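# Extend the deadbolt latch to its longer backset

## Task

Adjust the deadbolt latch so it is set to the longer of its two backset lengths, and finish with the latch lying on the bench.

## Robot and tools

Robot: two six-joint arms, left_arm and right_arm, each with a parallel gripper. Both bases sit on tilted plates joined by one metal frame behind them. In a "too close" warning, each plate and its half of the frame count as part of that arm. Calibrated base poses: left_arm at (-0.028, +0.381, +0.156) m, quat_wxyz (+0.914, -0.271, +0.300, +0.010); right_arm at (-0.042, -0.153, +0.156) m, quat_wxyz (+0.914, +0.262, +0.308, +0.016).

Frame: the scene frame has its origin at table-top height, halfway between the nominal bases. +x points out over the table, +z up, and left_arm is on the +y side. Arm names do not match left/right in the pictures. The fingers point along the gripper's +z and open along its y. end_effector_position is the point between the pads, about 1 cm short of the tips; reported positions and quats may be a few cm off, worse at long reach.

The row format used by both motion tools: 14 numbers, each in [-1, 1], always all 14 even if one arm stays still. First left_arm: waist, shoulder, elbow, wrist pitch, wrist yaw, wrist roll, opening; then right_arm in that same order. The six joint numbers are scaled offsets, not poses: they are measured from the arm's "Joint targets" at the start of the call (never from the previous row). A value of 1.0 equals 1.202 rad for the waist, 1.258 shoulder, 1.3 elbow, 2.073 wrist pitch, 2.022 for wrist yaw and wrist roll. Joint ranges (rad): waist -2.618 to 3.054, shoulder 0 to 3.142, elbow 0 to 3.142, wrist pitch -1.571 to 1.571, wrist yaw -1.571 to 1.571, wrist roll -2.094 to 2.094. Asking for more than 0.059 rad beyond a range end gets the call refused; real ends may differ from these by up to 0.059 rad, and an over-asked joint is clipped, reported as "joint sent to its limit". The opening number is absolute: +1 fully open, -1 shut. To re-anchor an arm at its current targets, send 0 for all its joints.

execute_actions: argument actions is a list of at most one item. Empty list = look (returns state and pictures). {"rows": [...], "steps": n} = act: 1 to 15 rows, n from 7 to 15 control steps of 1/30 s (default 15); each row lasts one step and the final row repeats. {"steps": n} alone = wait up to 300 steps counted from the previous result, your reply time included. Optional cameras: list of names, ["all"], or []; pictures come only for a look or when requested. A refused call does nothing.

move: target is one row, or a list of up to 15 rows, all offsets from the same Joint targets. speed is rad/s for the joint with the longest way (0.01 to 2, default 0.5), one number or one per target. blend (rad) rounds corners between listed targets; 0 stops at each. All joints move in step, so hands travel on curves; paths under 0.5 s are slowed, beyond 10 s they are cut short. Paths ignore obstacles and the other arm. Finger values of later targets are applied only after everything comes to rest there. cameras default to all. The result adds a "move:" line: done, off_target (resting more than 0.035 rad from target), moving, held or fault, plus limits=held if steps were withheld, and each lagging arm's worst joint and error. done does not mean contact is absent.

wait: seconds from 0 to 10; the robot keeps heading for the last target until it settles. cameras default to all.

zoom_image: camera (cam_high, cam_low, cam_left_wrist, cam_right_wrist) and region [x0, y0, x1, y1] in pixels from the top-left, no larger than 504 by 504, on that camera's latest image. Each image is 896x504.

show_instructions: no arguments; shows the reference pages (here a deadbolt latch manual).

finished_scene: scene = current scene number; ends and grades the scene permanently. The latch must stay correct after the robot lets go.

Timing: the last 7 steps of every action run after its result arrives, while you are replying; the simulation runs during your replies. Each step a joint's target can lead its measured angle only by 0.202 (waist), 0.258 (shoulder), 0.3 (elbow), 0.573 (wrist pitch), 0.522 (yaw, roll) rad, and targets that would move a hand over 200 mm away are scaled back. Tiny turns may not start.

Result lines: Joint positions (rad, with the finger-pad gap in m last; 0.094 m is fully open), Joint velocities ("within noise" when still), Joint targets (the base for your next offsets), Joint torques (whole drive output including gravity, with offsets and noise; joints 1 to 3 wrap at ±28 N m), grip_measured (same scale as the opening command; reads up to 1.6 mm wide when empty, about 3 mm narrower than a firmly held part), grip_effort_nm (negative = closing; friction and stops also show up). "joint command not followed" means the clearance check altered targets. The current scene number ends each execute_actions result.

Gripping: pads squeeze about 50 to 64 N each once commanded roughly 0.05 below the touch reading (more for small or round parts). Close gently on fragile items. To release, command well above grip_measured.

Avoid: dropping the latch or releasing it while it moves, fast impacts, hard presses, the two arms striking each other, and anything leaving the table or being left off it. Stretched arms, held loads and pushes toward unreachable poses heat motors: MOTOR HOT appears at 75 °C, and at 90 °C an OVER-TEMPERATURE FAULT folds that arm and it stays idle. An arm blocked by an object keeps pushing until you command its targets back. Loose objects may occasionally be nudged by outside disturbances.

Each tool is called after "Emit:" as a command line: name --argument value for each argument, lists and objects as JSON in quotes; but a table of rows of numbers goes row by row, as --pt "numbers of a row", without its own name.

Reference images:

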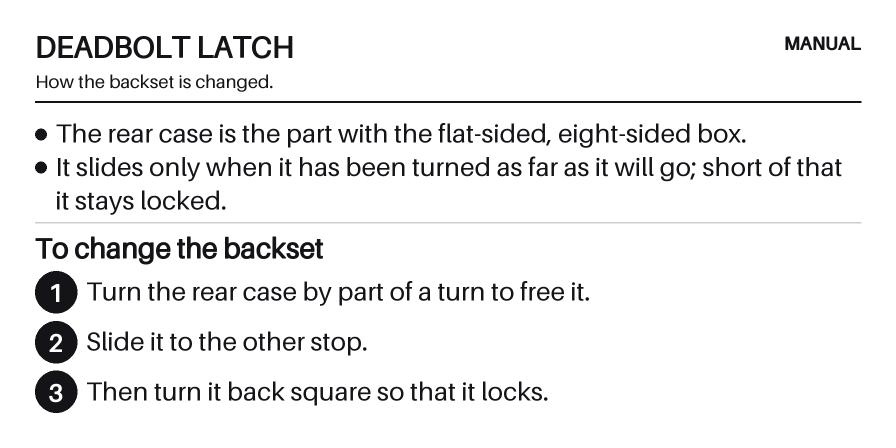

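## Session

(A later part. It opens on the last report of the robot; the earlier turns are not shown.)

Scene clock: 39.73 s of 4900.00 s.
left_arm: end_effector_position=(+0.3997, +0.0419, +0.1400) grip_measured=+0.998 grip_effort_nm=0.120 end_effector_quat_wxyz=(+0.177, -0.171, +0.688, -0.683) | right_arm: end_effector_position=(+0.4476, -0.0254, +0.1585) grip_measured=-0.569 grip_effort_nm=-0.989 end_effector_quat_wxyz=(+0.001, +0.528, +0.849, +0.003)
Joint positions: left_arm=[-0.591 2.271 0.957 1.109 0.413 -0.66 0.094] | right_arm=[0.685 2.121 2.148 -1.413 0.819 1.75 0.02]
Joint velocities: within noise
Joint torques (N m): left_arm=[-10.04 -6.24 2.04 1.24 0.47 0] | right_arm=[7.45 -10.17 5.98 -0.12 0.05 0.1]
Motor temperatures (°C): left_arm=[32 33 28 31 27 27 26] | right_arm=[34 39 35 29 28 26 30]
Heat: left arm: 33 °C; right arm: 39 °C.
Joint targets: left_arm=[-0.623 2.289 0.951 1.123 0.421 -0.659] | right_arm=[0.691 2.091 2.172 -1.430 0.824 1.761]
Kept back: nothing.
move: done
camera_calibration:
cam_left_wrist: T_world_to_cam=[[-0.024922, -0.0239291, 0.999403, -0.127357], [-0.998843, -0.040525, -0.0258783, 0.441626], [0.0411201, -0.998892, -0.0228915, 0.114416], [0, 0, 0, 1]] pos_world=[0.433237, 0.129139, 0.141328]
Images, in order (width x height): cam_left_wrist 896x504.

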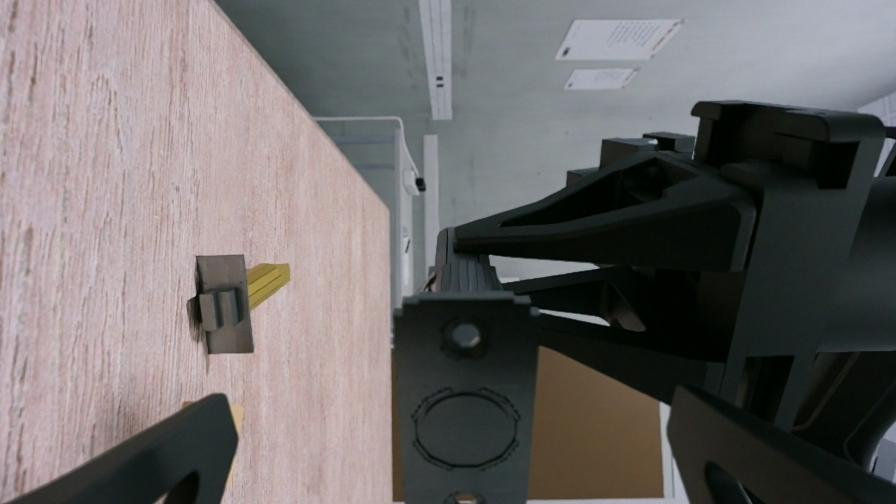

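Emit:
move --pt "0 0 0 0 0 0 -0.30 0 0 0 0 0 0 -0.72" --pt "0 0 0 0 0 0 -0.45 0 0 0 0 0 0 -0.72" --pt "0 0 0 0 0 0 -0.66 0 0 0 0 0 0 -0.72" --speed 0.1 --cameras '["cam_left_wrist","cam_right_wrist"]'

Scene clock: 42.67 s of 4900.00 s.
left_arm: end_effector_position=(+0.4001, +0.0417, +0.1413) grip_measured=-0.478 grip_effort_nm=-1.023 end_effector_quat_wxyz=(+0.178, -0.171, +0.687, -0.683) | right_arm: end_effector_position=(+0.4475, -0.0256, +0.1584) grip_measured=-0.569 grip_effort_nm=-0.984 end_effector_quat_wxyz=(+0.001, +0.528, +0.849, +0.002)
Joint positions: left_arm=[-0.593 2.271 0.957 1.113 0.412 -0.661 0.025] | right_arm=[0.684 2.121 2.148 -1.413 0.819 1.751 0.02]
Joint velocities: within noise
Joint torques (N m): left_arm=[-9.88 -6.17 2.03 1.22 0.51 0.02] | right_arm=[7.47 -10.18 5.98 -0.11 0.05 0.1]
Motor temperatures (°C): left_arm=[33 33 28 31 27 27 26] | right_arm=[34 39 35 29 28 26 30]
Heat: left arm: 33 °C; right arm: 39 °C.
Joint targets: left_arm=[-0.622 2.289 0.951 1.122 0.421 -0.659] | right_arm=[0.691 2.091 2.172 -1.430 0.824 1.761]
Kept back: nothing.
move: done
camera_calibration:
cam_left_wrist: T_world_to_cam=[[-0.0275956, -0.0226025, 0.999364, -0.127588], [-0.998658, -0.0432111, -0.0285534, 0.442423], [0.043829, -0.99881, -0.0213797, 0.112918], [0, 0, 0, 1]] pos_world=[0.433359, 0.129018, 0.142554]
cam_right_wrist: T_world_to_cam=[[-0.901006, -0.433597, -0.0134585, 0.396656], [-0.397199, 0.812103, 0.42746, 0.169253], [-0.174416, 0.39049, -0.903934, 0.3197], [0, 0, 0, 1]] pos_world=[0.480378, -0.0903013, 0.221977]
Images, in order (width x height): cam_left_wrist 896x504, cam_right_wrist 896x504.

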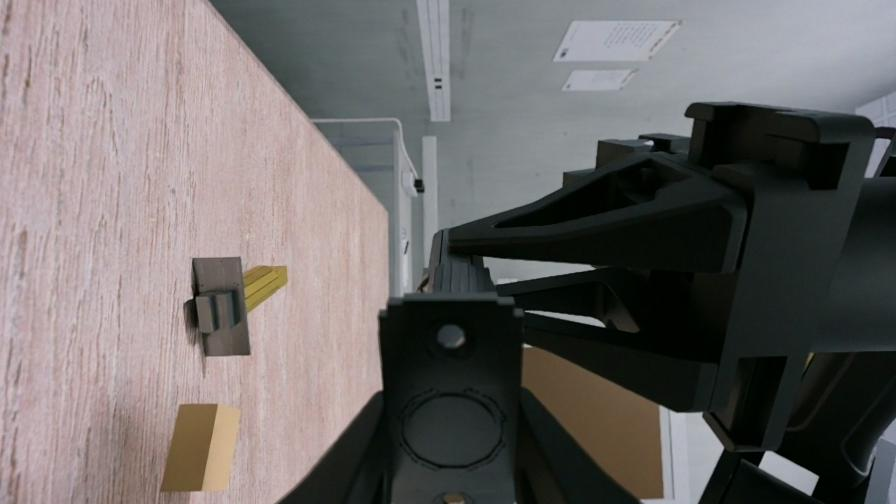

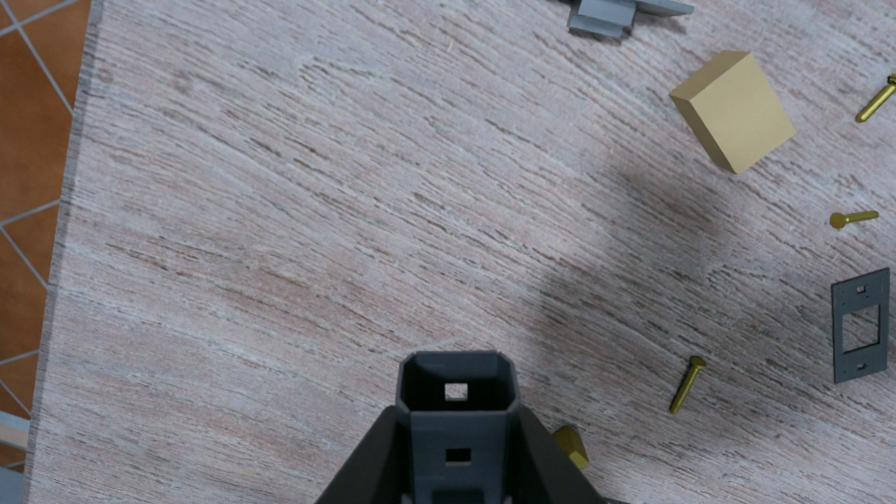

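Emit:
move --target '[0,0,0,0,0,0.13,-0.66, 0,0,0,0,0,0,-0.72]' --speed 0.3 --cameras '["cam_right_wrist","cam_left_wrist"]'

Scene clock: 44.50 s of 4900.00 s.
left_arm: end_effector_position=(+0.4003, +0.0418, +0.1413) grip_measured=-0.478 grip_effort_nm=-1.023 end_effector_quat_wxyz=(+0.262, -0.086, +0.703, -0.656) | right_arm: end_effector_position=(+0.4474, -0.0256, +0.1584) grip_measured=-0.569 grip_effort_nm=-0.989 end_effector_quat_wxyz=(+0.001, +0.529, +0.849, +0.002)
Joint positions: left_arm=[-0.593 2.271 0.957 1.114 0.411 -0.413 0.025] | right_arm=[0.684 2.121 2.148 -1.414 0.819 1.752 0.02]
Joint velocities: within noise
Joint torques (N m): left_arm=[-9.87 -6.19 2.11 1.22 0.55 0.23] | right_arm=[7.46 -10.17 5.98 -0.11 0.04 0.08]
Motor temperatures (°C): left_arm=[33 33 28 32 27 27 27] | right_arm=[34 39 35 29 28 26 30]
Heat: left arm: 33 °C; right arm: 39 °C.
Joint targets: left_arm=[-0.622 2.289 0.951 1.123 0.421 -0.396] | right_arm=[0.691 2.091 2.172 -1.430 0.824 1.761]
Kept back: nothing.
move: done
camera_calibration:
cam_left_wrist: T_world_to_cam=[[-0.241702, -0.139887, 0.960215, -0.0314475], [-0.968468, -0.0268313, -0.247688, 0.460811], [0.0604121, -0.989804, -0.128991, 0.121204], [0, 0, 0, 1]] pos_world=[0.431358, 0.127934, 0.159968]
cam_right_wrist: T_world_to_cam=[[-0.901384, -0.432819, -0.0132018, 0.396733], [-0.396405, 0.812511, 0.427421, 0.168927], [-0.174269, 0.390504, -0.903956, 0.319645], [0, 0, 0, 1]] pos_world=[0.480276, -0.0903638, 0.22198]
Images, in order (width x height): cam_left_wrist 896x504, cam_right_wrist 896x504.

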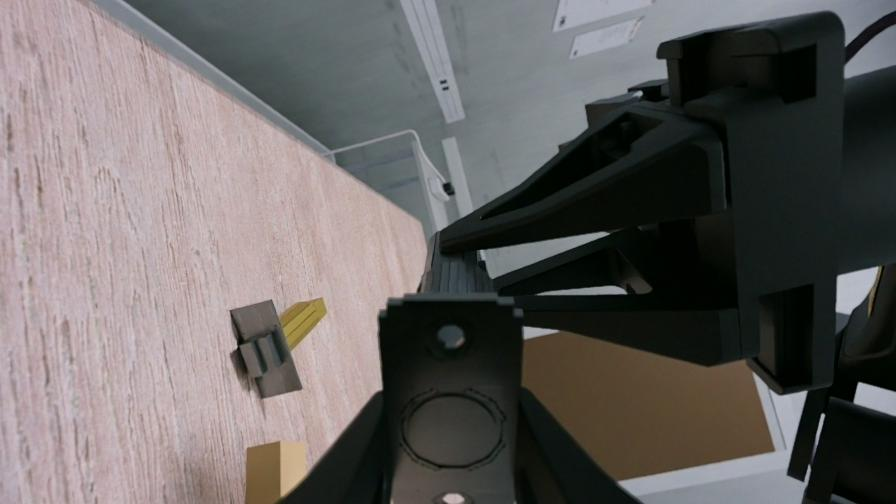

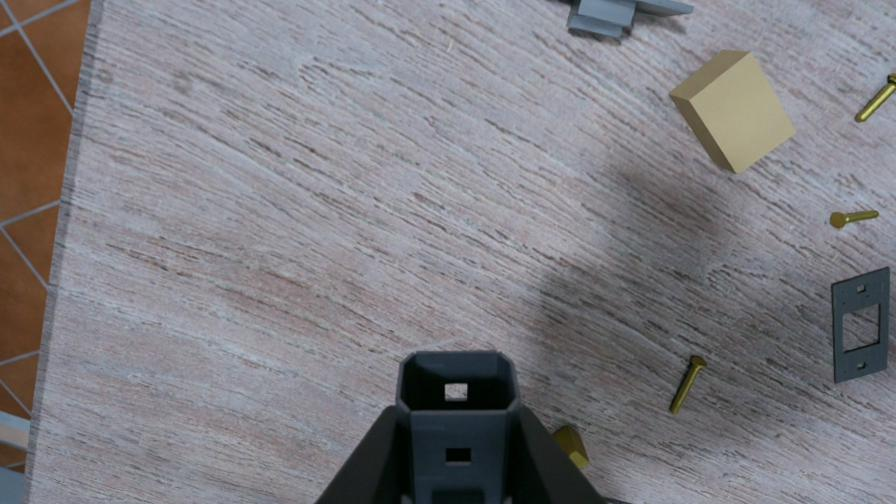

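Emit:
move --target '[0,0,0,0,0,0.60,-0.66, 0,0,0,0,0,0,-0.72]' --speed 0.6 --cameras '["cam_right_wrist","cam_left_wrist"]'

Scene clock: 47.40 s of 4900.00 s.
left_arm: end_effector_position=(+0.4007, +0.0420, +0.1377) grip_measured=-0.478 grip_effort_nm=-1.018 end_effector_quat_wxyz=(+0.581, +0.324, +0.636, -0.391) | right_arm: end_effector_position=(+0.4463, -0.0266, +0.1584) grip_measured=-0.666 grip_effort_nm=-0.979 end_effector_quat_wxyz=(+0.000, +0.526, +0.850, +0.000)
Joint positions: left_arm=[-0.593 2.273 0.957 1.111 0.394 0.78 0.025] | right_arm=[0.684 2.121 2.148 -1.421 0.819 1.752 0.016]
Joint velocities: within noise
Joint torques (N m): left_arm=[-9.87 -6.27 2.11 1.23 0.71 0.42] | right_arm=[7.46 -10.18 6 -0.05 0.05 0.09]
Motor temperatures (°C): left_arm=[33 33 28 32 27 27 27] | right_arm=[34 39 35 29 28 26 30]
Heat: left arm: 33 °C; right arm: 39 °C.
Joint targets: left_arm=[-0.622 2.289 0.951 1.123 0.421 0.817] | right_arm=[0.691 2.091 2.172 -1.430 0.824 1.761]
Kept back: nothing.
move: off_target (left_arm); left_arm: the wrist roll is farthest, 0.037 rad from its target
camera_calibration:
cam_left_wrist: T_world_to_cam=[[-0.867238, -0.488403, 0.0967497, 0.356267], [-0.300105, 0.357711, -0.884297, 0.263989], [0.397284, -0.795931, -0.456792, 0.0228924], [0, 0, 0, 1]] pos_world=[0.379098, 0.0977908, 0.209433]
cam_right_wrist: T_world_to_cam=[[-0.899002, -0.437869, -0.00815746, 0.393311], [-0.399245, 0.811761, 0.4262, 0.170676], [-0.179998, 0.386412, -0.904592, 0.322358], [0, 0, 0, 1]] pos_world=[0.479753, -0.0908926, 0.222068]
Images, in order (width x height): cam_left_wrist 896x504, cam_right_wrist 896x504.

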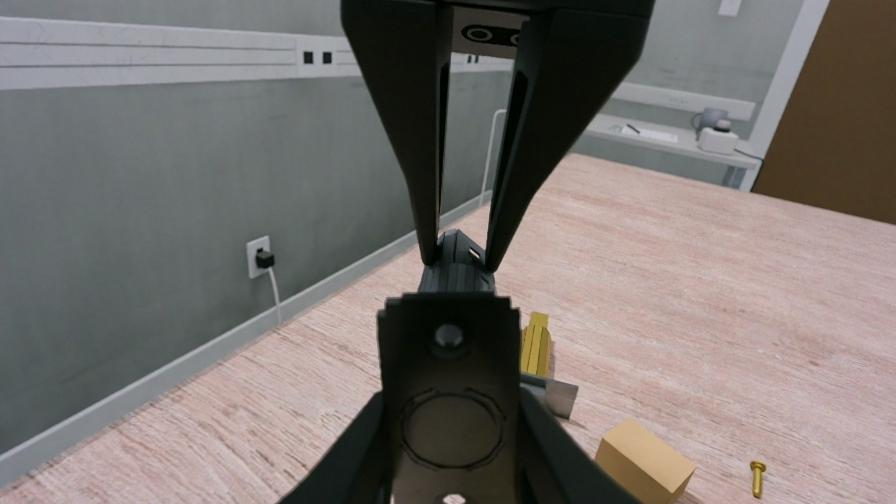

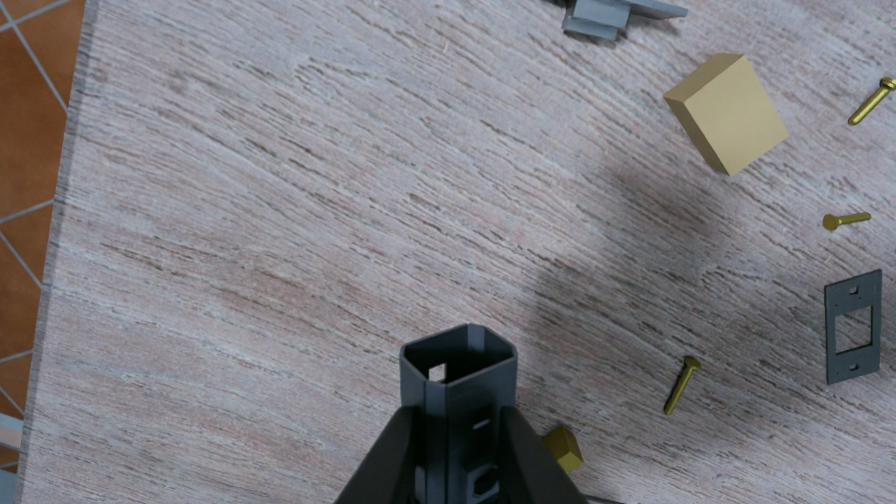

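Emit:
zoom_image --camera "cam_right_wrist" --region '[330, 300, 600, 504]'

Scaled by 1.867 from the camera's 896x504 image, which has a finer 1280x720 frame.

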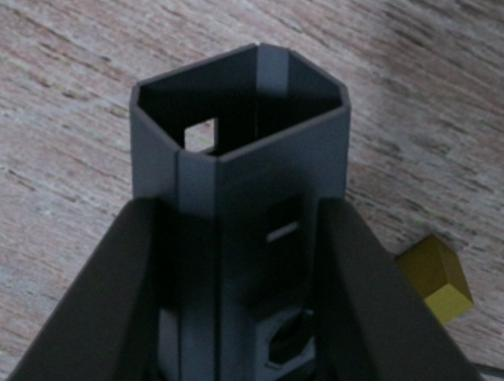

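Emit:
move --pt "0 0 0 0 0 -0.02 -0.66 0 0 0 0 0 0 -0.72" --pt "0 0 0 0 0 -0.02 -0.66 0 0 0 0 0 0 -0.5" --pt "0 0 0 0 0 -0.02 -0.66 0 0 0 0 0 0 -0.1" --speed 0.2 --cameras '["cam_right_wrist","cam_left_wrist"]'

Emit:
zoom_image --camera "cam_right_wrist" --region '[330, 300, 600, 504]'

Scene clock: 52.17 s of 4900.00 s.
left_arm: end_effector_position=(+0.4006, +0.0420, +0.1373) grip_measured=-0.478 grip_effort_nm=-1.018 end_effector_quat_wxyz=(+0.578, +0.321, +0.639, -0.394) | right_arm: end_effector_position=(+0.4461, -0.0266, +0.1584) grip_measured=-0.102 grip_effort_nm=0.154 end_effector_quat_wxyz=(+0.000, +0.526, +0.851, +0.000)
Joint positions: left_arm=[-0.593 2.273 0.957 1.11 0.392 0.769 0.025] | right_arm=[0.684 2.121 2.148 -1.422 0.819 1.752 0.042]
Joint velocities: within noise
Joint torques (N m): left_arm=[-9.8 -6.37 2.07 1.27 0.73 0.11] | right_arm=[7.45 -10.17 5.98 -0.04 0.05 0.09]
Motor temperatures (°C): left_arm=[34 33 28 32 27 27 27] | right_arm=[34 39 35 29 28 26 30]
Heat: left arm: 34 °C; right arm: 39 °C.
Joint targets: left_arm=[-0.622 2.289 0.951 1.123 0.421 0.777] | right_arm=[0.691 2.091 2.172 -1.430 0.824 1.761]
Kept back: nothing.
move: done
camera_calibration:
cam_left_wrist: T_world_to_cam=[[-0.866112, -0.488087, 0.107803, 0.354232], [-0.309397, 0.3541, -0.882546, 0.267323], [0.392586, -0.797737, -0.457702, 0.0248289], [0, 0, 0, 1]] pos_world=[0.379766, 0.0980441, 0.209102]
cam_right_wrist: T_world_to_cam=[[-0.898763, -0.43837, -0.00757328, 0.392942], [-0.399421, 0.811542, 0.426452, 0.170674], [-0.180798, 0.386304, -0.904478, 0.322678], [0, 0, 0, 1]] pos_world=[0.479672, -0.0909071, 0.222047]
Images, in order (width x height): cam_left_wrist 896x504, cam_right_wrist 896x504.

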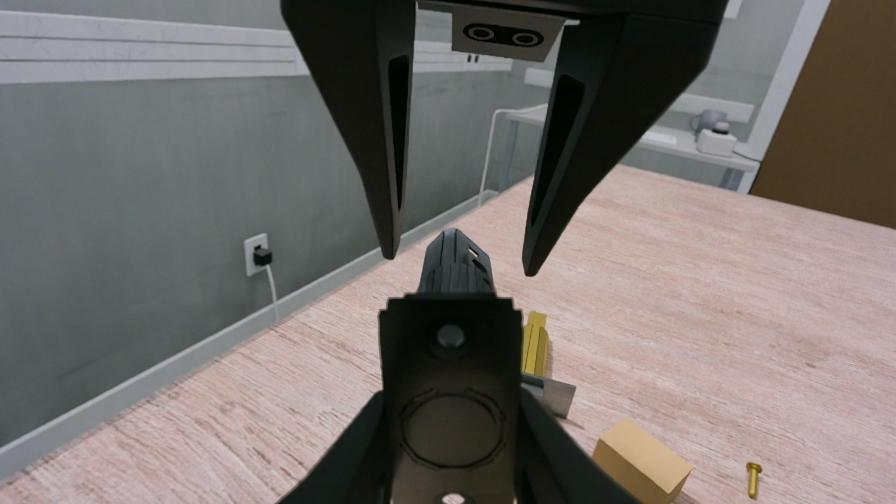

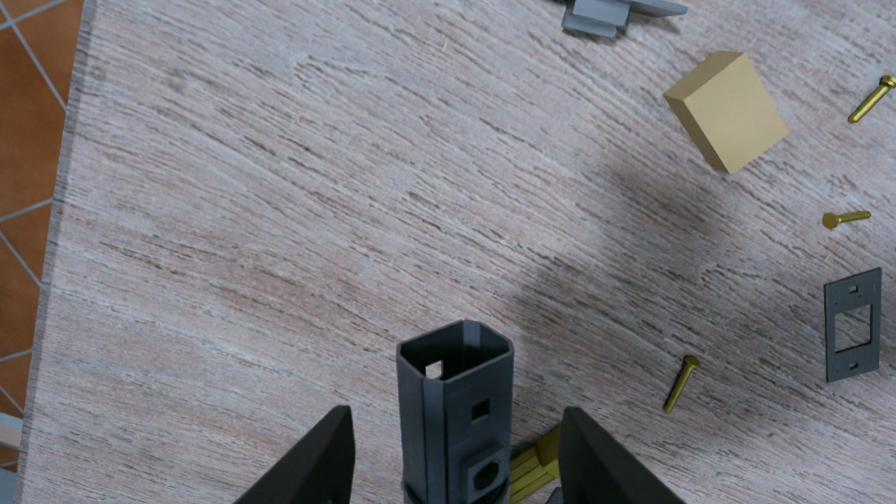

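Scaled by 1.867 from the camera's 896x504 image, which has a finer 1280x720 frame.

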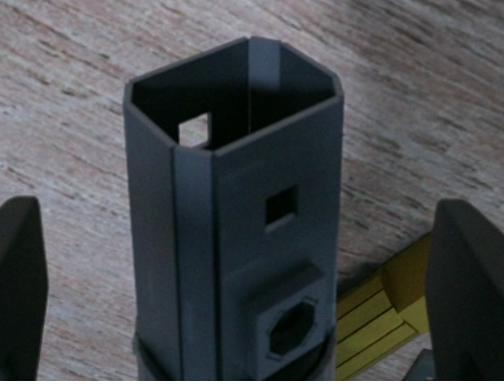

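Emit:
move --target '[0,0,0,0,0,-0.346,-0.66, 0,0,0,0,0,0,-0.1]' --speed 0.6 --cameras '["cam_right_wrist","cam_left_wrist"]'

Emit:
zoom_image --camera "cam_right_wrist" --region '[330, 300, 600, 504]'

Scene clock: 54.40 s of 4900.00 s.
left_arm: end_effector_position=(+0.4006, +0.0420, +0.1373) grip_measured=-0.478 grip_effort_nm=-1.023 end_effector_quat_wxyz=(+0.411, +0.086, +0.710, -0.566) | right_arm: end_effector_position=(+0.4461, -0.0266, +0.1584) grip_measured=-0.102 grip_effort_nm=0.154 end_effector_quat_wxyz=(+0.000, +0.526, +0.851, +0.000)
Joint positions: left_arm=[-0.593 2.273 0.957 1.11 0.392 0.079 0.025] | right_arm=[0.684 2.121 2.148 -1.422 0.819 1.752 0.042]
Joint velocities: within noise
Joint torques (N m): left_arm=[-9.96 -6.46 2.19 1.27 0.73 -0.1] | right_arm=[7.45 -10.18 5.98 -0.04 0.05 0.09]
Motor temperatures (°C): left_arm=[34 33 28 32 27 27 27] | right_arm=[34 39 35 29 28 26 30]
Heat: left arm: 34 °C; right arm: 39 °C.
Joint targets: left_arm=[-0.622 2.289 0.951 1.123 0.421 0.077] | right_arm=[0.691 2.091 2.172 -1.430 0.824 1.761]
Kept back: nothing.
move: done
camera_calibration:
cam_left_wrist: T_world_to_cam=[[-0.600901, -0.355618, 0.715859, 0.158931], [-0.783354, 0.0838755, -0.615891, 0.431906], [0.158979, -0.93086, -0.328976, 0.106318], [0, 0, 0, 1]] pos_world=[0.416935, 0.11926, 0.187211]
cam_right_wrist: T_world_to_cam=[[-0.898763, -0.43837, -0.00757328, 0.392942], [-0.399421, 0.811542, 0.426452, 0.170674], [-0.180798, 0.386304, -0.904478, 0.322678], [0, 0, 0, 1]] pos_world=[0.479672, -0.0909071, 0.222047]
Images, in order (width x height): cam_left_wrist 896x504, cam_right_wrist 896x504.

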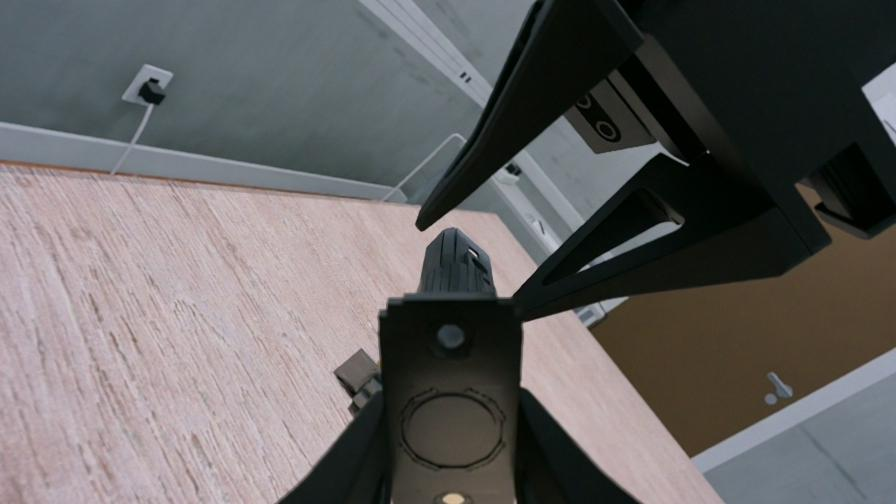

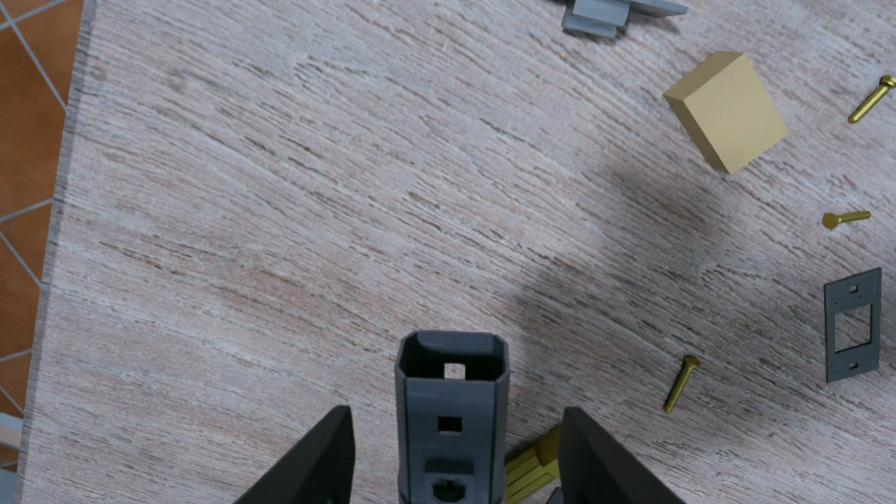

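Scaled by 1.867 from the camera's 896x504 image, which has a finer 1280x720 frame.

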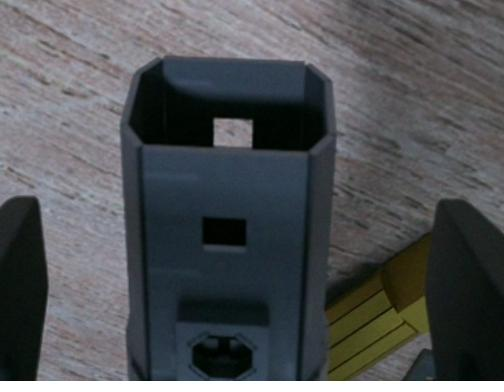

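Emit:
move --target '[0,0,0,0,0,0,-0.66, -0.0117,-0.0056,-0.0523,0.030,0,-0.020,-0.1]' --speed 0.1 --cameras '["cam_right_wrist"]'

Emit:
zoom_image --camera "cam_right_wrist" --region '[330, 300, 600, 504]'

Scene clock: 57.03 s of 4900.00 s.
left_arm: end_effector_position=(+0.4006, +0.0420, +0.1373) grip_measured=-0.478 grip_effort_nm=-1.018 end_effector_quat_wxyz=(+0.411, +0.086, +0.710, -0.566) | right_arm: end_effector_position=(+0.4477, -0.0255, +0.1527) grip_measured=-0.102 grip_effort_nm=0.149 end_effector_quat_wxyz=(+0.002, +0.527, +0.850, +0.003)
Joint positions: left_arm=[-0.593 2.273 0.957 1.11 0.392 0.078 0.025] | right_arm=[0.675 2.113 2.118 -1.378 0.819 1.731 0.042]
Joint velocities: within noise
Joint torques (N m): left_arm=[-9.87 -6.35 2.14 1.27 0.71 -0.03] | right_arm=[7.1 -10.14 2.77 0.17 0.05 -0.11]
Motor temperatures (°C): left_arm=[34 33 28 32 27 27 27] | right_arm=[34 39 35 29 28 26 30]
Heat: left arm: 34 °C; right arm: 39 °C.
Joint targets: left_arm=[-0.622 2.289 0.951 1.123 0.421 0.077] | right_arm=[0.677 2.084 2.104 -1.368 0.824 1.720]
Kept back: nothing.
move: done
camera_calibration:
cam_right_wrist: T_world_to_cam=[[-0.899528, -0.436569, -0.0160324, 0.396429], [-0.401124, 0.810844, 0.426183, 0.17362], [-0.173058, 0.389794, -0.904495, 0.31406], [0, 0, 0, 1]] pos_world=[0.480593, -0.0901287, 0.216427]
Images, in order (width x height): cam_right_wrist 896x504.

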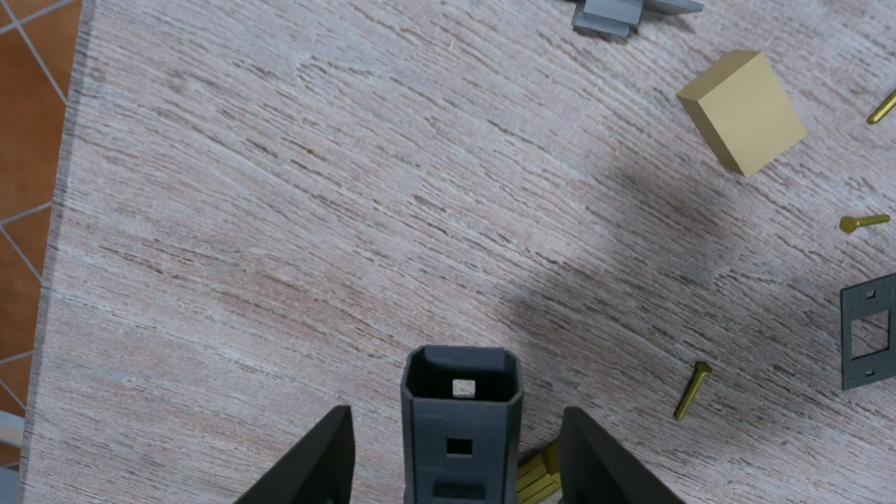

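Scaled by 1.867 from the camera's 896x504 image, which has a finer 1280x720 frame.

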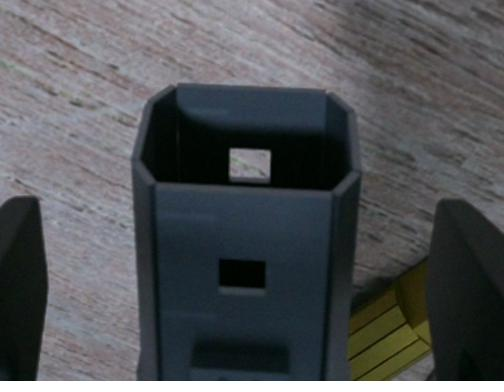

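Emit:
move --target '[0,0,0,0,0,0,-0.66, -0.0058,-0.0035,-0.014,0.010,0,-0.005,-0.1]' --speed 0.1 --cameras '["cam_right_wrist"]'

Scene clock: 58.53 s of 4900.00 s.
left_arm: end_effector_position=(+0.4006, +0.0420, +0.1373) grip_measured=-0.478 grip_effort_nm=-1.018 end_effector_quat_wxyz=(+0.411, +0.085, +0.710, -0.566) | right_arm: end_effector_position=(+0.4473, -0.0252, +0.1481) grip_measured=-0.102 grip_effort_nm=0.144 end_effector_quat_wxyz=(+0.003, +0.526, +0.851, +0.002)
Joint positions: left_arm=[-0.593 2.273 0.957 1.11 0.392 0.078 0.025] | right_arm=[0.668 2.111 2.1 -1.357 0.819 1.721 0.042]
Joint velocities: within noise
Joint torques (N m): left_arm=[-9.76 -6.35 2.06 1.25 0.72 -0.04] | right_arm=[7.12 -10.41 2.76 0.16 0.05 -0.11]
Motor temperatures (°C): left_arm=[34 33 28 32 27 27 27] | right_arm=[34 40 35 29 28 26 30]
Heat: left arm: 34 °C; right arm: 40 °C.
Joint targets: left_arm=[-0.622 2.289 0.951 1.123 0.421 0.077] | right_arm=[0.670 2.079 2.085 -1.347 0.824 1.710]
Kept back: nothing.
move: done
camera_calibration:
cam_right_wrist: T_world_to_cam=[[-0.89863, -0.438459, -0.0147497, 0.395529], [-0.40261, 0.810868, 0.424733, 0.176033], [-0.174268, 0.387616, -0.905199, 0.310279], [0, 0, 0, 1]] pos_world=[0.480379, -0.0895851, 0.211931]
Images, in order (width x height): cam_right_wrist 896x504.

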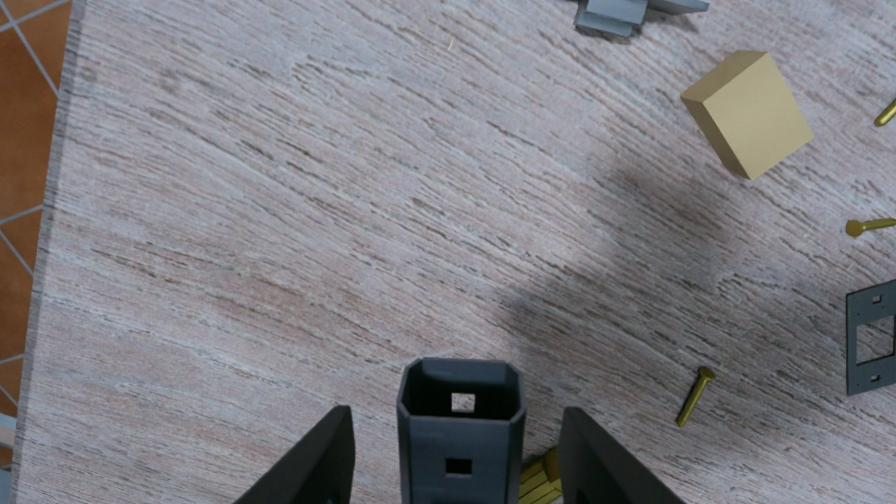

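Emit:
move --pt "0 0 0 0 0 0 -0.66 0 0 0 0 0 0 -0.42" --pt "0 0 0 0 0 0 -0.66 0 0 0 0 0 0 -0.54" --pt "0 0 0 0 0 0 -0.72 0 0 0 0 0 0 -0.75" --speed 0.1 --cameras '["cam_right_wrist"]'

Emit:
move --target '[0,0,0,0,0,0.06,-0.72, 0,0,0,0,0,0,-0.75]' --speed 0.2 --cameras '["cam_right_wrist"]'

Scene clock: 61.43 s of 4900.00 s.
left_arm: end_effector_position=(+0.4007, +0.0420, +0.1372) grip_measured=-0.478 grip_effort_nm=-1.013 end_effector_quat_wxyz=(+0.411, +0.085, +0.710, -0.566) | right_arm: end_effector_position=(+0.4474, -0.0251, +0.1481) grip_measured=-0.564 grip_effort_nm=-0.994 end_effector_quat_wxyz=(+0.003, +0.525, +0.851, +0.002)
Joint positions: left_arm=[-0.593 2.273 0.957 1.11 0.391 0.078 0.025] | right_arm=[0.668 2.111 2.1 -1.357 0.819 1.719 0.02]
Joint velocities: within noise
Joint torques (N m): left_arm=[-9.85 -6.37 2.22 1.25 0.74 -0.04] | right_arm=[7.09 -10.41 2.76 0.16 0.05 -0.1]
Motor temperatures (°C): left_arm=[34 33 28 32 27 27 27] | right_arm=[34 40 35 29 28 26 30]
Heat: left arm: 34 °C; right arm: 40 °C.
Joint targets: left_arm=[-0.622 2.289 0.951 1.123 0.421 0.077] | right_arm=[0.670 2.079 2.085 -1.347 0.824 1.710]
Kept back: nothing.
move: done
camera_calibration:
cam_right_wrist: T_world_to_cam=[[-0.897862, -0.440012, -0.0152609, 0.395367], [-0.404197, 0.810047, 0.424793, 0.176692], [-0.174552, 0.387574, -0.905162, 0.310389], [0, 0, 0, 1]] pos_world=[0.480583, -0.0894616, 0.211928]
Images, in order (width x height): cam_right_wrist 896x504.

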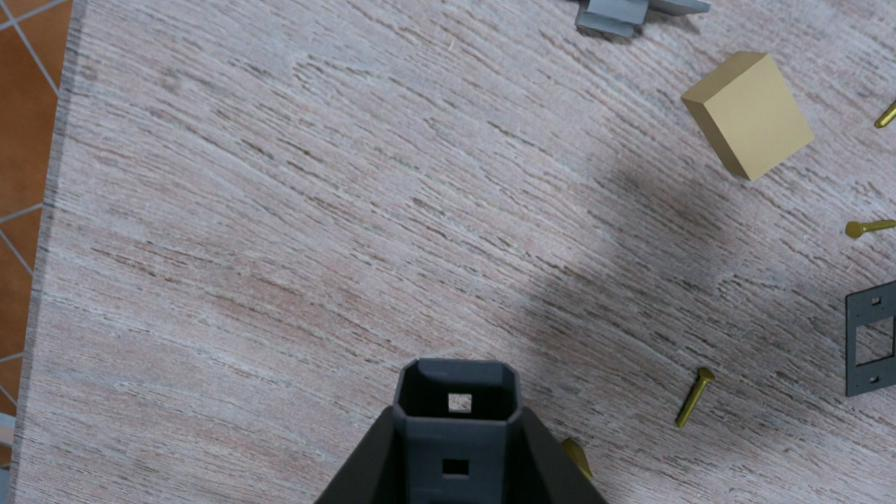

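Scene clock: 62.40 s of 4900.00 s.
left_arm: end_effector_position=(+0.4007, +0.0420, +0.1371) grip_measured=-0.478 grip_effort_nm=-1.023 end_effector_quat_wxyz=(+0.430, +0.110, +0.707, -0.551) | right_arm: end_effector_position=(+0.4477, -0.0249, +0.1481) grip_measured=-0.564 grip_effort_nm=-0.979 end_effector_quat_wxyz=(+0.003, +0.525, +0.851, +0.003)
Joint positions: left_arm=[-0.593 2.273 0.957 1.11 0.391 0.147 0.025] | right_arm=[0.668 2.111 2.1 -1.355 0.819 1.718 0.02]
Joint velocities: within noise
Joint torques (N m): left_arm=[-9.94 -6.31 2.02 1.26 0.75 0.61] | right_arm=[7.09 -10.41 2.73 0.14 0.05 -0.08]
Motor temperatures (°C): left_arm=[34 33 28 32 27 27 27] | right_arm=[34 40 35 29 28 26 30]
Heat: left arm: 34 °C; right arm: 40 °C.
Joint targets: left_arm=[-0.622 2.289 0.951 1.123 0.421 0.199] | right_arm=[0.670 2.079 2.085 -1.347 0.824 1.710]
Kept back: nothing.
move: off_target (left_arm); left_arm: the wrist roll is farthest, 0.051 rad from its target
camera_calibration:
cam_right_wrist: T_world_to_cam=[[-0.897953, -0.439781, -0.0165486, 0.395966], [-0.404452, 0.809826, 0.42497, 0.176724], [-0.173492, 0.388296, -0.905056, 0.309889], [0, 0, 0, 1]] pos_world=[0.480799, -0.0893067, 0.211917]
Images, in order (width x height): cam_right_wrist 896x504.

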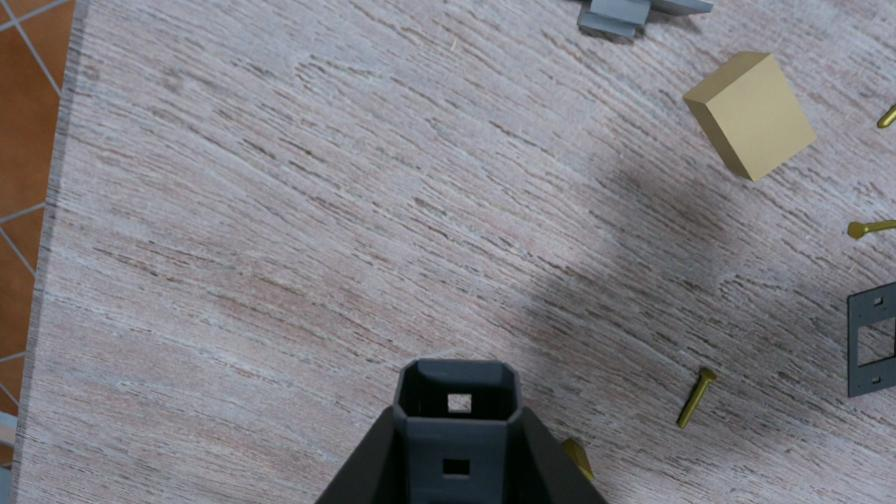

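Emit:
move --target '[0.014,-0.055,-0.044,0.0106,0.005,-0.022,-0.72, 0,0,0,0,0,0,-0.75]' --speed 0.08 --cameras '["cam_right_wrist","cam_left_wrist"]'

Emit:
zoom_image --camera "cam_left_wrist" --region '[340, 160, 580, 400]'

Scene clock: 64.13 s of 4900.00 s.
left_arm: end_effector_position=(+0.3940, +0.0489, +0.1376) grip_measured=-0.478 grip_effort_nm=-1.023 end_effector_quat_wxyz=(+0.426, +0.102, +0.711, -0.551) | right_arm: end_effector_position=(+0.4422, -0.0192, +0.1470) grip_measured=-0.564 grip_effort_nm=-0.989 end_effector_quat_wxyz=(-0.015, +0.522, +0.853, +0.008)
Joint positions: left_arm=[-0.593 2.254 0.91 1.139 0.38 0.131 0.025] | right_arm=[0.668 2.111 2.093 -1.354 0.782 1.715 0.02]
Joint velocities: within noise
Joint torques (N m): left_arm=[-8.29 -10.3 1.21 1.16 0.96 0.31] | right_arm=[7.1 -10.41 3.3 0.13 0.44 -0.05]
Motor temperatures (°C): left_arm=[34 33 28 32 27 27 27] | right_arm=[34 41 35 29 28 26 30]
Heat: left arm: 34 °C; right arm: 41 °C.
Joint targets: left_arm=[-0.606 2.220 0.894 1.145 0.431 0.154] | right_arm=[0.670 2.079 2.086 -1.347 0.824 1.710]
Kept back: nothing.
move: off_target (left_arm, right_arm); left_arm: the wrist yaw is farthest, 0.051 rad from its target; right_arm: the wrist yaw is farthest, 0.042 rad from its target
camera_calibration:
cam_left_wrist: T_world_to_cam=[[-0.626988, -0.383614, 0.678031, 0.174069], [-0.758, 0.0995532, -0.644612, 0.419584], [0.179782, -0.918112, -0.353198, 0.108407], [0, 0, 0, 1]] pos_world=[0.407694, 0.124534, 0.190734]
cam_right_wrist: T_world_to_cam=[[-0.894701, -0.446617, -0.00650787, 0.390465], [-0.399878, 0.794407, 0.457182, 0.16327], [-0.199016, 0.411644, -0.889349, 0.315148], [0, 0, 0, 1]] pos_world=[0.477357, -0.0850435, 0.208173]
Images, in order (width x height): cam_left_wrist 896x504, cam_right_wrist 896x504.

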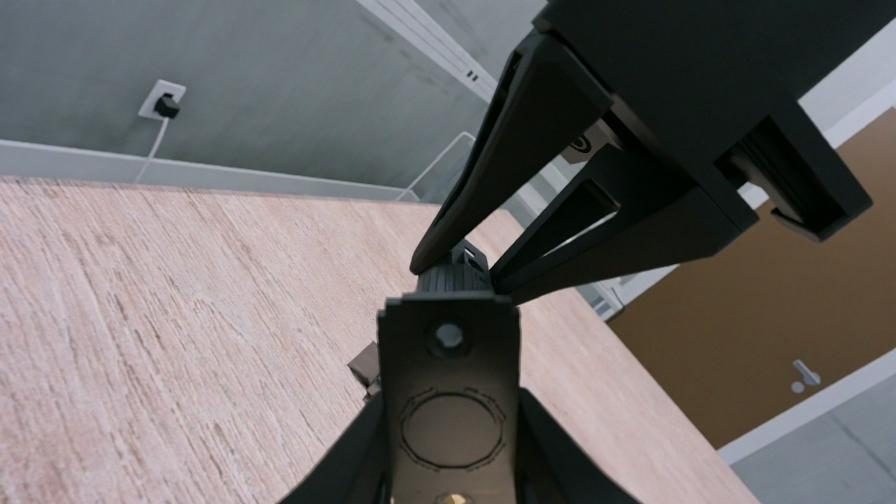

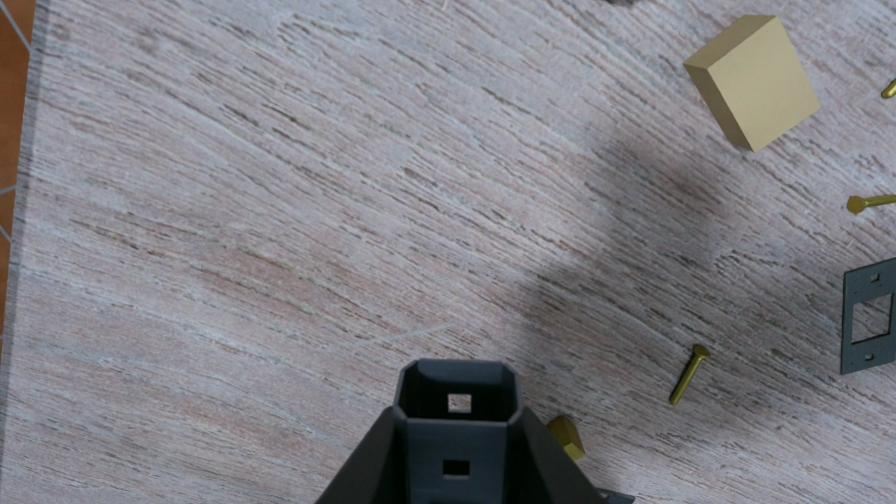

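Scaled by 2.100 from the camera's 896x504 image, which has a finer 1280x720 frame.

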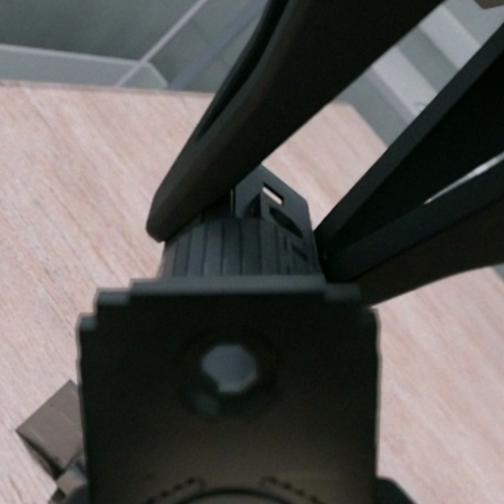

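Emit:
move --target '[0.015,-0.023,-0.040,0.010,0.008,0,-0.72, 0,0,0,0,0,0,-0.75]' --speed 0.08 --cameras '["cam_right_wrist","cam_left_wrist"]'

Emit:
zoom_image --camera "cam_left_wrist" --region '[340, 160, 580, 400]'

Scene clock: 65.33 s of 4900.00 s.
left_arm: end_effector_position=(+0.3881, +0.0570, +0.1388) grip_measured=-0.478 grip_effort_nm=-1.023 end_effector_quat_wxyz=(+0.423, +0.101, +0.713, -0.550) | right_arm: end_effector_position=(+0.4369, -0.0122, +0.1468) grip_measured=-0.564 grip_effort_nm=-0.979 end_effector_quat_wxyz=(-0.035, +0.521, +0.853, +0.016)
Joint positions: left_arm=[-0.589 2.225 0.864 1.15 0.38 0.129 0.025] | right_arm=[0.669 2.111 2.088 -1.351 0.739 1.715 0.02]
Joint velocities: within noise
Joint torques (N m): left_arm=[-6.84 -10.25 0.61 1.26 1.14 0.3] | right_arm=[7.05 -10.41 3.73 0.1 0.9 -0.05]
Motor temperatures (°C): left_arm=[34 33 28 32 27 27 27] | right_arm=[34 41 35 29 28 26 30]
Heat: left arm: 34 °C; right arm: 41 °C.
Joint targets: left_arm=[-0.588 2.191 0.842 1.165 0.447 0.154] | right_arm=[0.670 2.079 2.086 -1.347 0.824 1.710]
Kept back: nothing.
move: off_target (left_arm, right_arm); left_arm: the wrist yaw is farthest, 0.068 rad from its target; right_arm: the wrist yaw is farthest, 0.085 rad from its target
camera_calibration:
cam_left_wrist: T_world_to_cam=[[-0.621861, -0.38556, 0.681639, 0.17029], [-0.76295, 0.101967, -0.638365, 0.415901], [0.176623, -0.917031, -0.357572, 0.119155], [0, 0, 0, 1]] pos_world=[0.402163, 0.132517, 0.192027]
cam_right_wrist: T_world_to_cam=[[-0.893864, -0.448337, 0.000791823, 0.387402], [-0.389374, 0.777179, 0.494348, 0.145443], [-0.22225, 0.441572, -0.869263, 0.318605], [0, 0, 0, 1]] pos_world=[0.473726, -0.0800357, 0.204746]
Images, in order (width x height): cam_left_wrist 896x504, cam_right_wrist 896x504.

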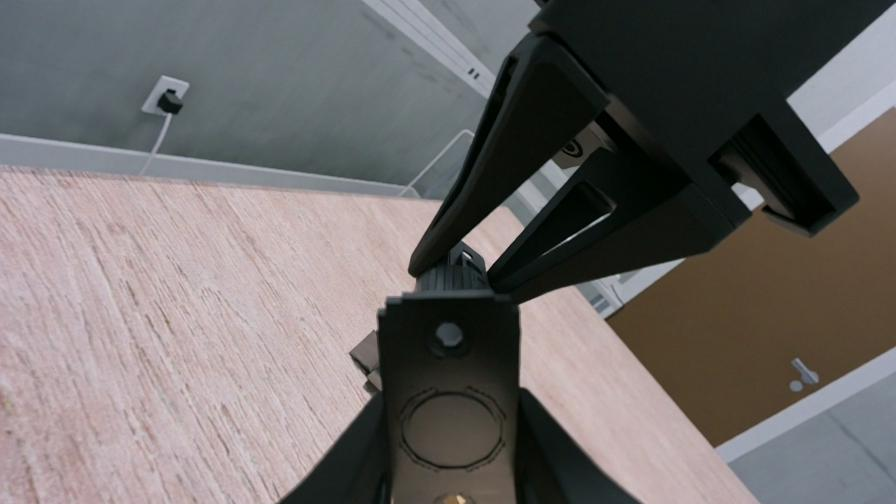

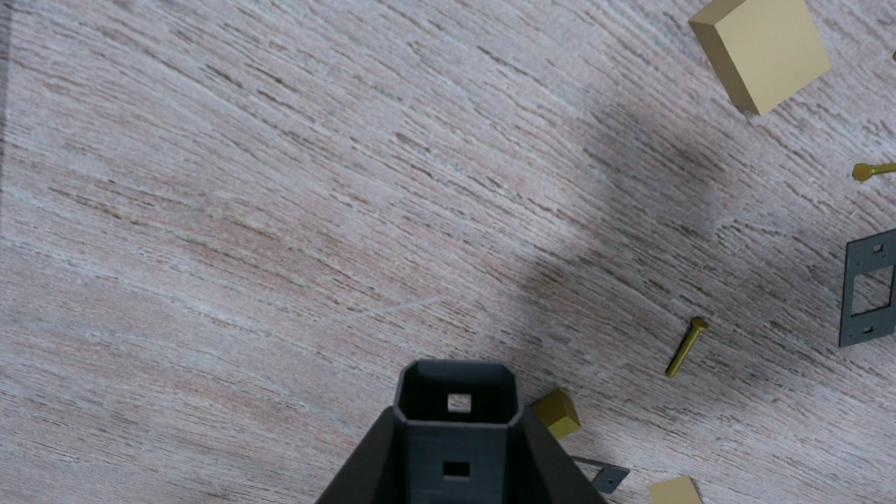

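Scaled by 2.100 from the camera's 896x504 image, which has a finer 1280x720 frame.

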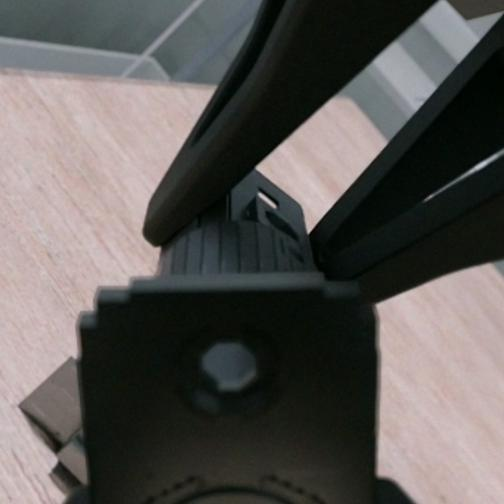

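Emit:
move --target '[0,0,0,0,0,0.04,-0.72, 0,0,0,0,0,0,-0.75]' --speed 0.1 --cameras '["cam_right_wrist","cam_left_wrist"]'

Emit:
zoom_image --camera "cam_left_wrist" --region '[340, 160, 580, 400]'

Scene clock: 66.87 s of 4900.00 s.
left_arm: end_effector_position=(+0.3886, +0.0577, +0.1386) grip_measured=-0.478 grip_effort_nm=-1.028 end_effector_quat_wxyz=(+0.433, +0.112, +0.711, -0.543) | right_arm: end_effector_position=(+0.4376, -0.0116, +0.1468) grip_measured=-0.564 grip_effort_nm=-0.984 end_effector_quat_wxyz=(-0.034, +0.521, +0.852, +0.018)
Joint positions: left_arm=[-0.587 2.225 0.864 1.152 0.381 0.161 0.025] | right_arm=[0.669 2.111 2.088 -1.347 0.738 1.713 0.02]
Joint velocities: within noise
Joint torques (N m): left_arm=[-7.08 -10.28 0.66 1.24 1.13 0.94] | right_arm=[7.05 -10.39 3.73 0.06 0.91 -0.04]
Motor temperatures (°C): left_arm=[34 34 28 32 27 27 27] | right_arm=[34 41 35 29 28 26 30]
Heat: left arm: 34 °C; right arm: 41 °C.
Joint targets: left_arm=[-0.588 2.191 0.842 1.165 0.447 0.235] | right_arm=[0.670 2.079 2.086 -1.347 0.824 1.710]
Kept back: nothing.
move: off_target (left_arm, right_arm); left_arm: the wrist roll is farthest, 0.074 rad from its target; right_arm: the wrist yaw is farthest, 0.086 rad from its target
camera_calibration:
cam_left_wrist: T_world_to_cam=[[-0.641069, -0.396188, 0.657317, 0.182498], [-0.744209, 0.111576, -0.658562, 0.411077], [0.187573, -0.911365, -0.366375, 0.11618], [0, 0, 0, 1]] pos_world=[0.401129, 0.13232, 0.193326]
cam_right_wrist: T_world_to_cam=[[-0.894672, -0.446717, -0.0023664, 0.389143], [-0.38917, 0.776796, 0.495111, 0.145052], [-0.219336, 0.443883, -0.868826, 0.317198], [0, 0, 0, 1]] pos_world=[0.474178, -0.0796385, 0.204694]
Images, in order (width x height): cam_left_wrist 896x504, cam_right_wrist 896x504.

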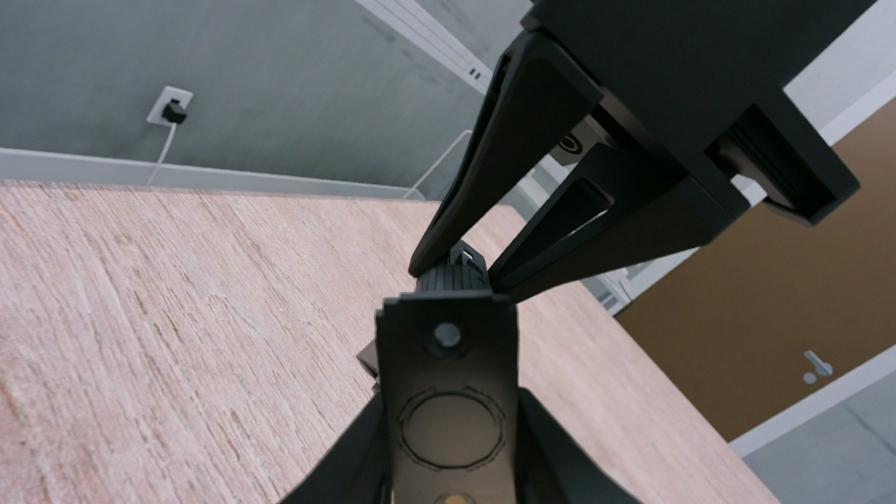

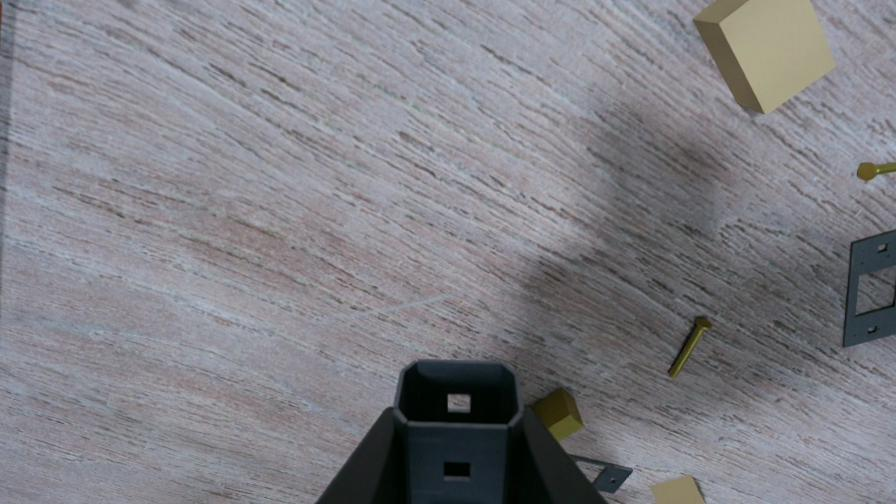

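Scaled by 2.100 from the camera's 896x504 image, which has a finer 1280x720 frame.

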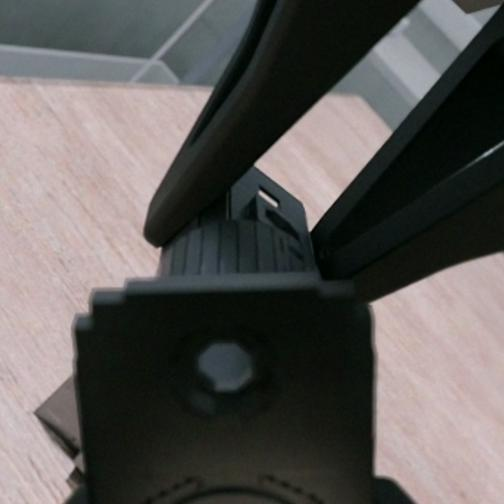

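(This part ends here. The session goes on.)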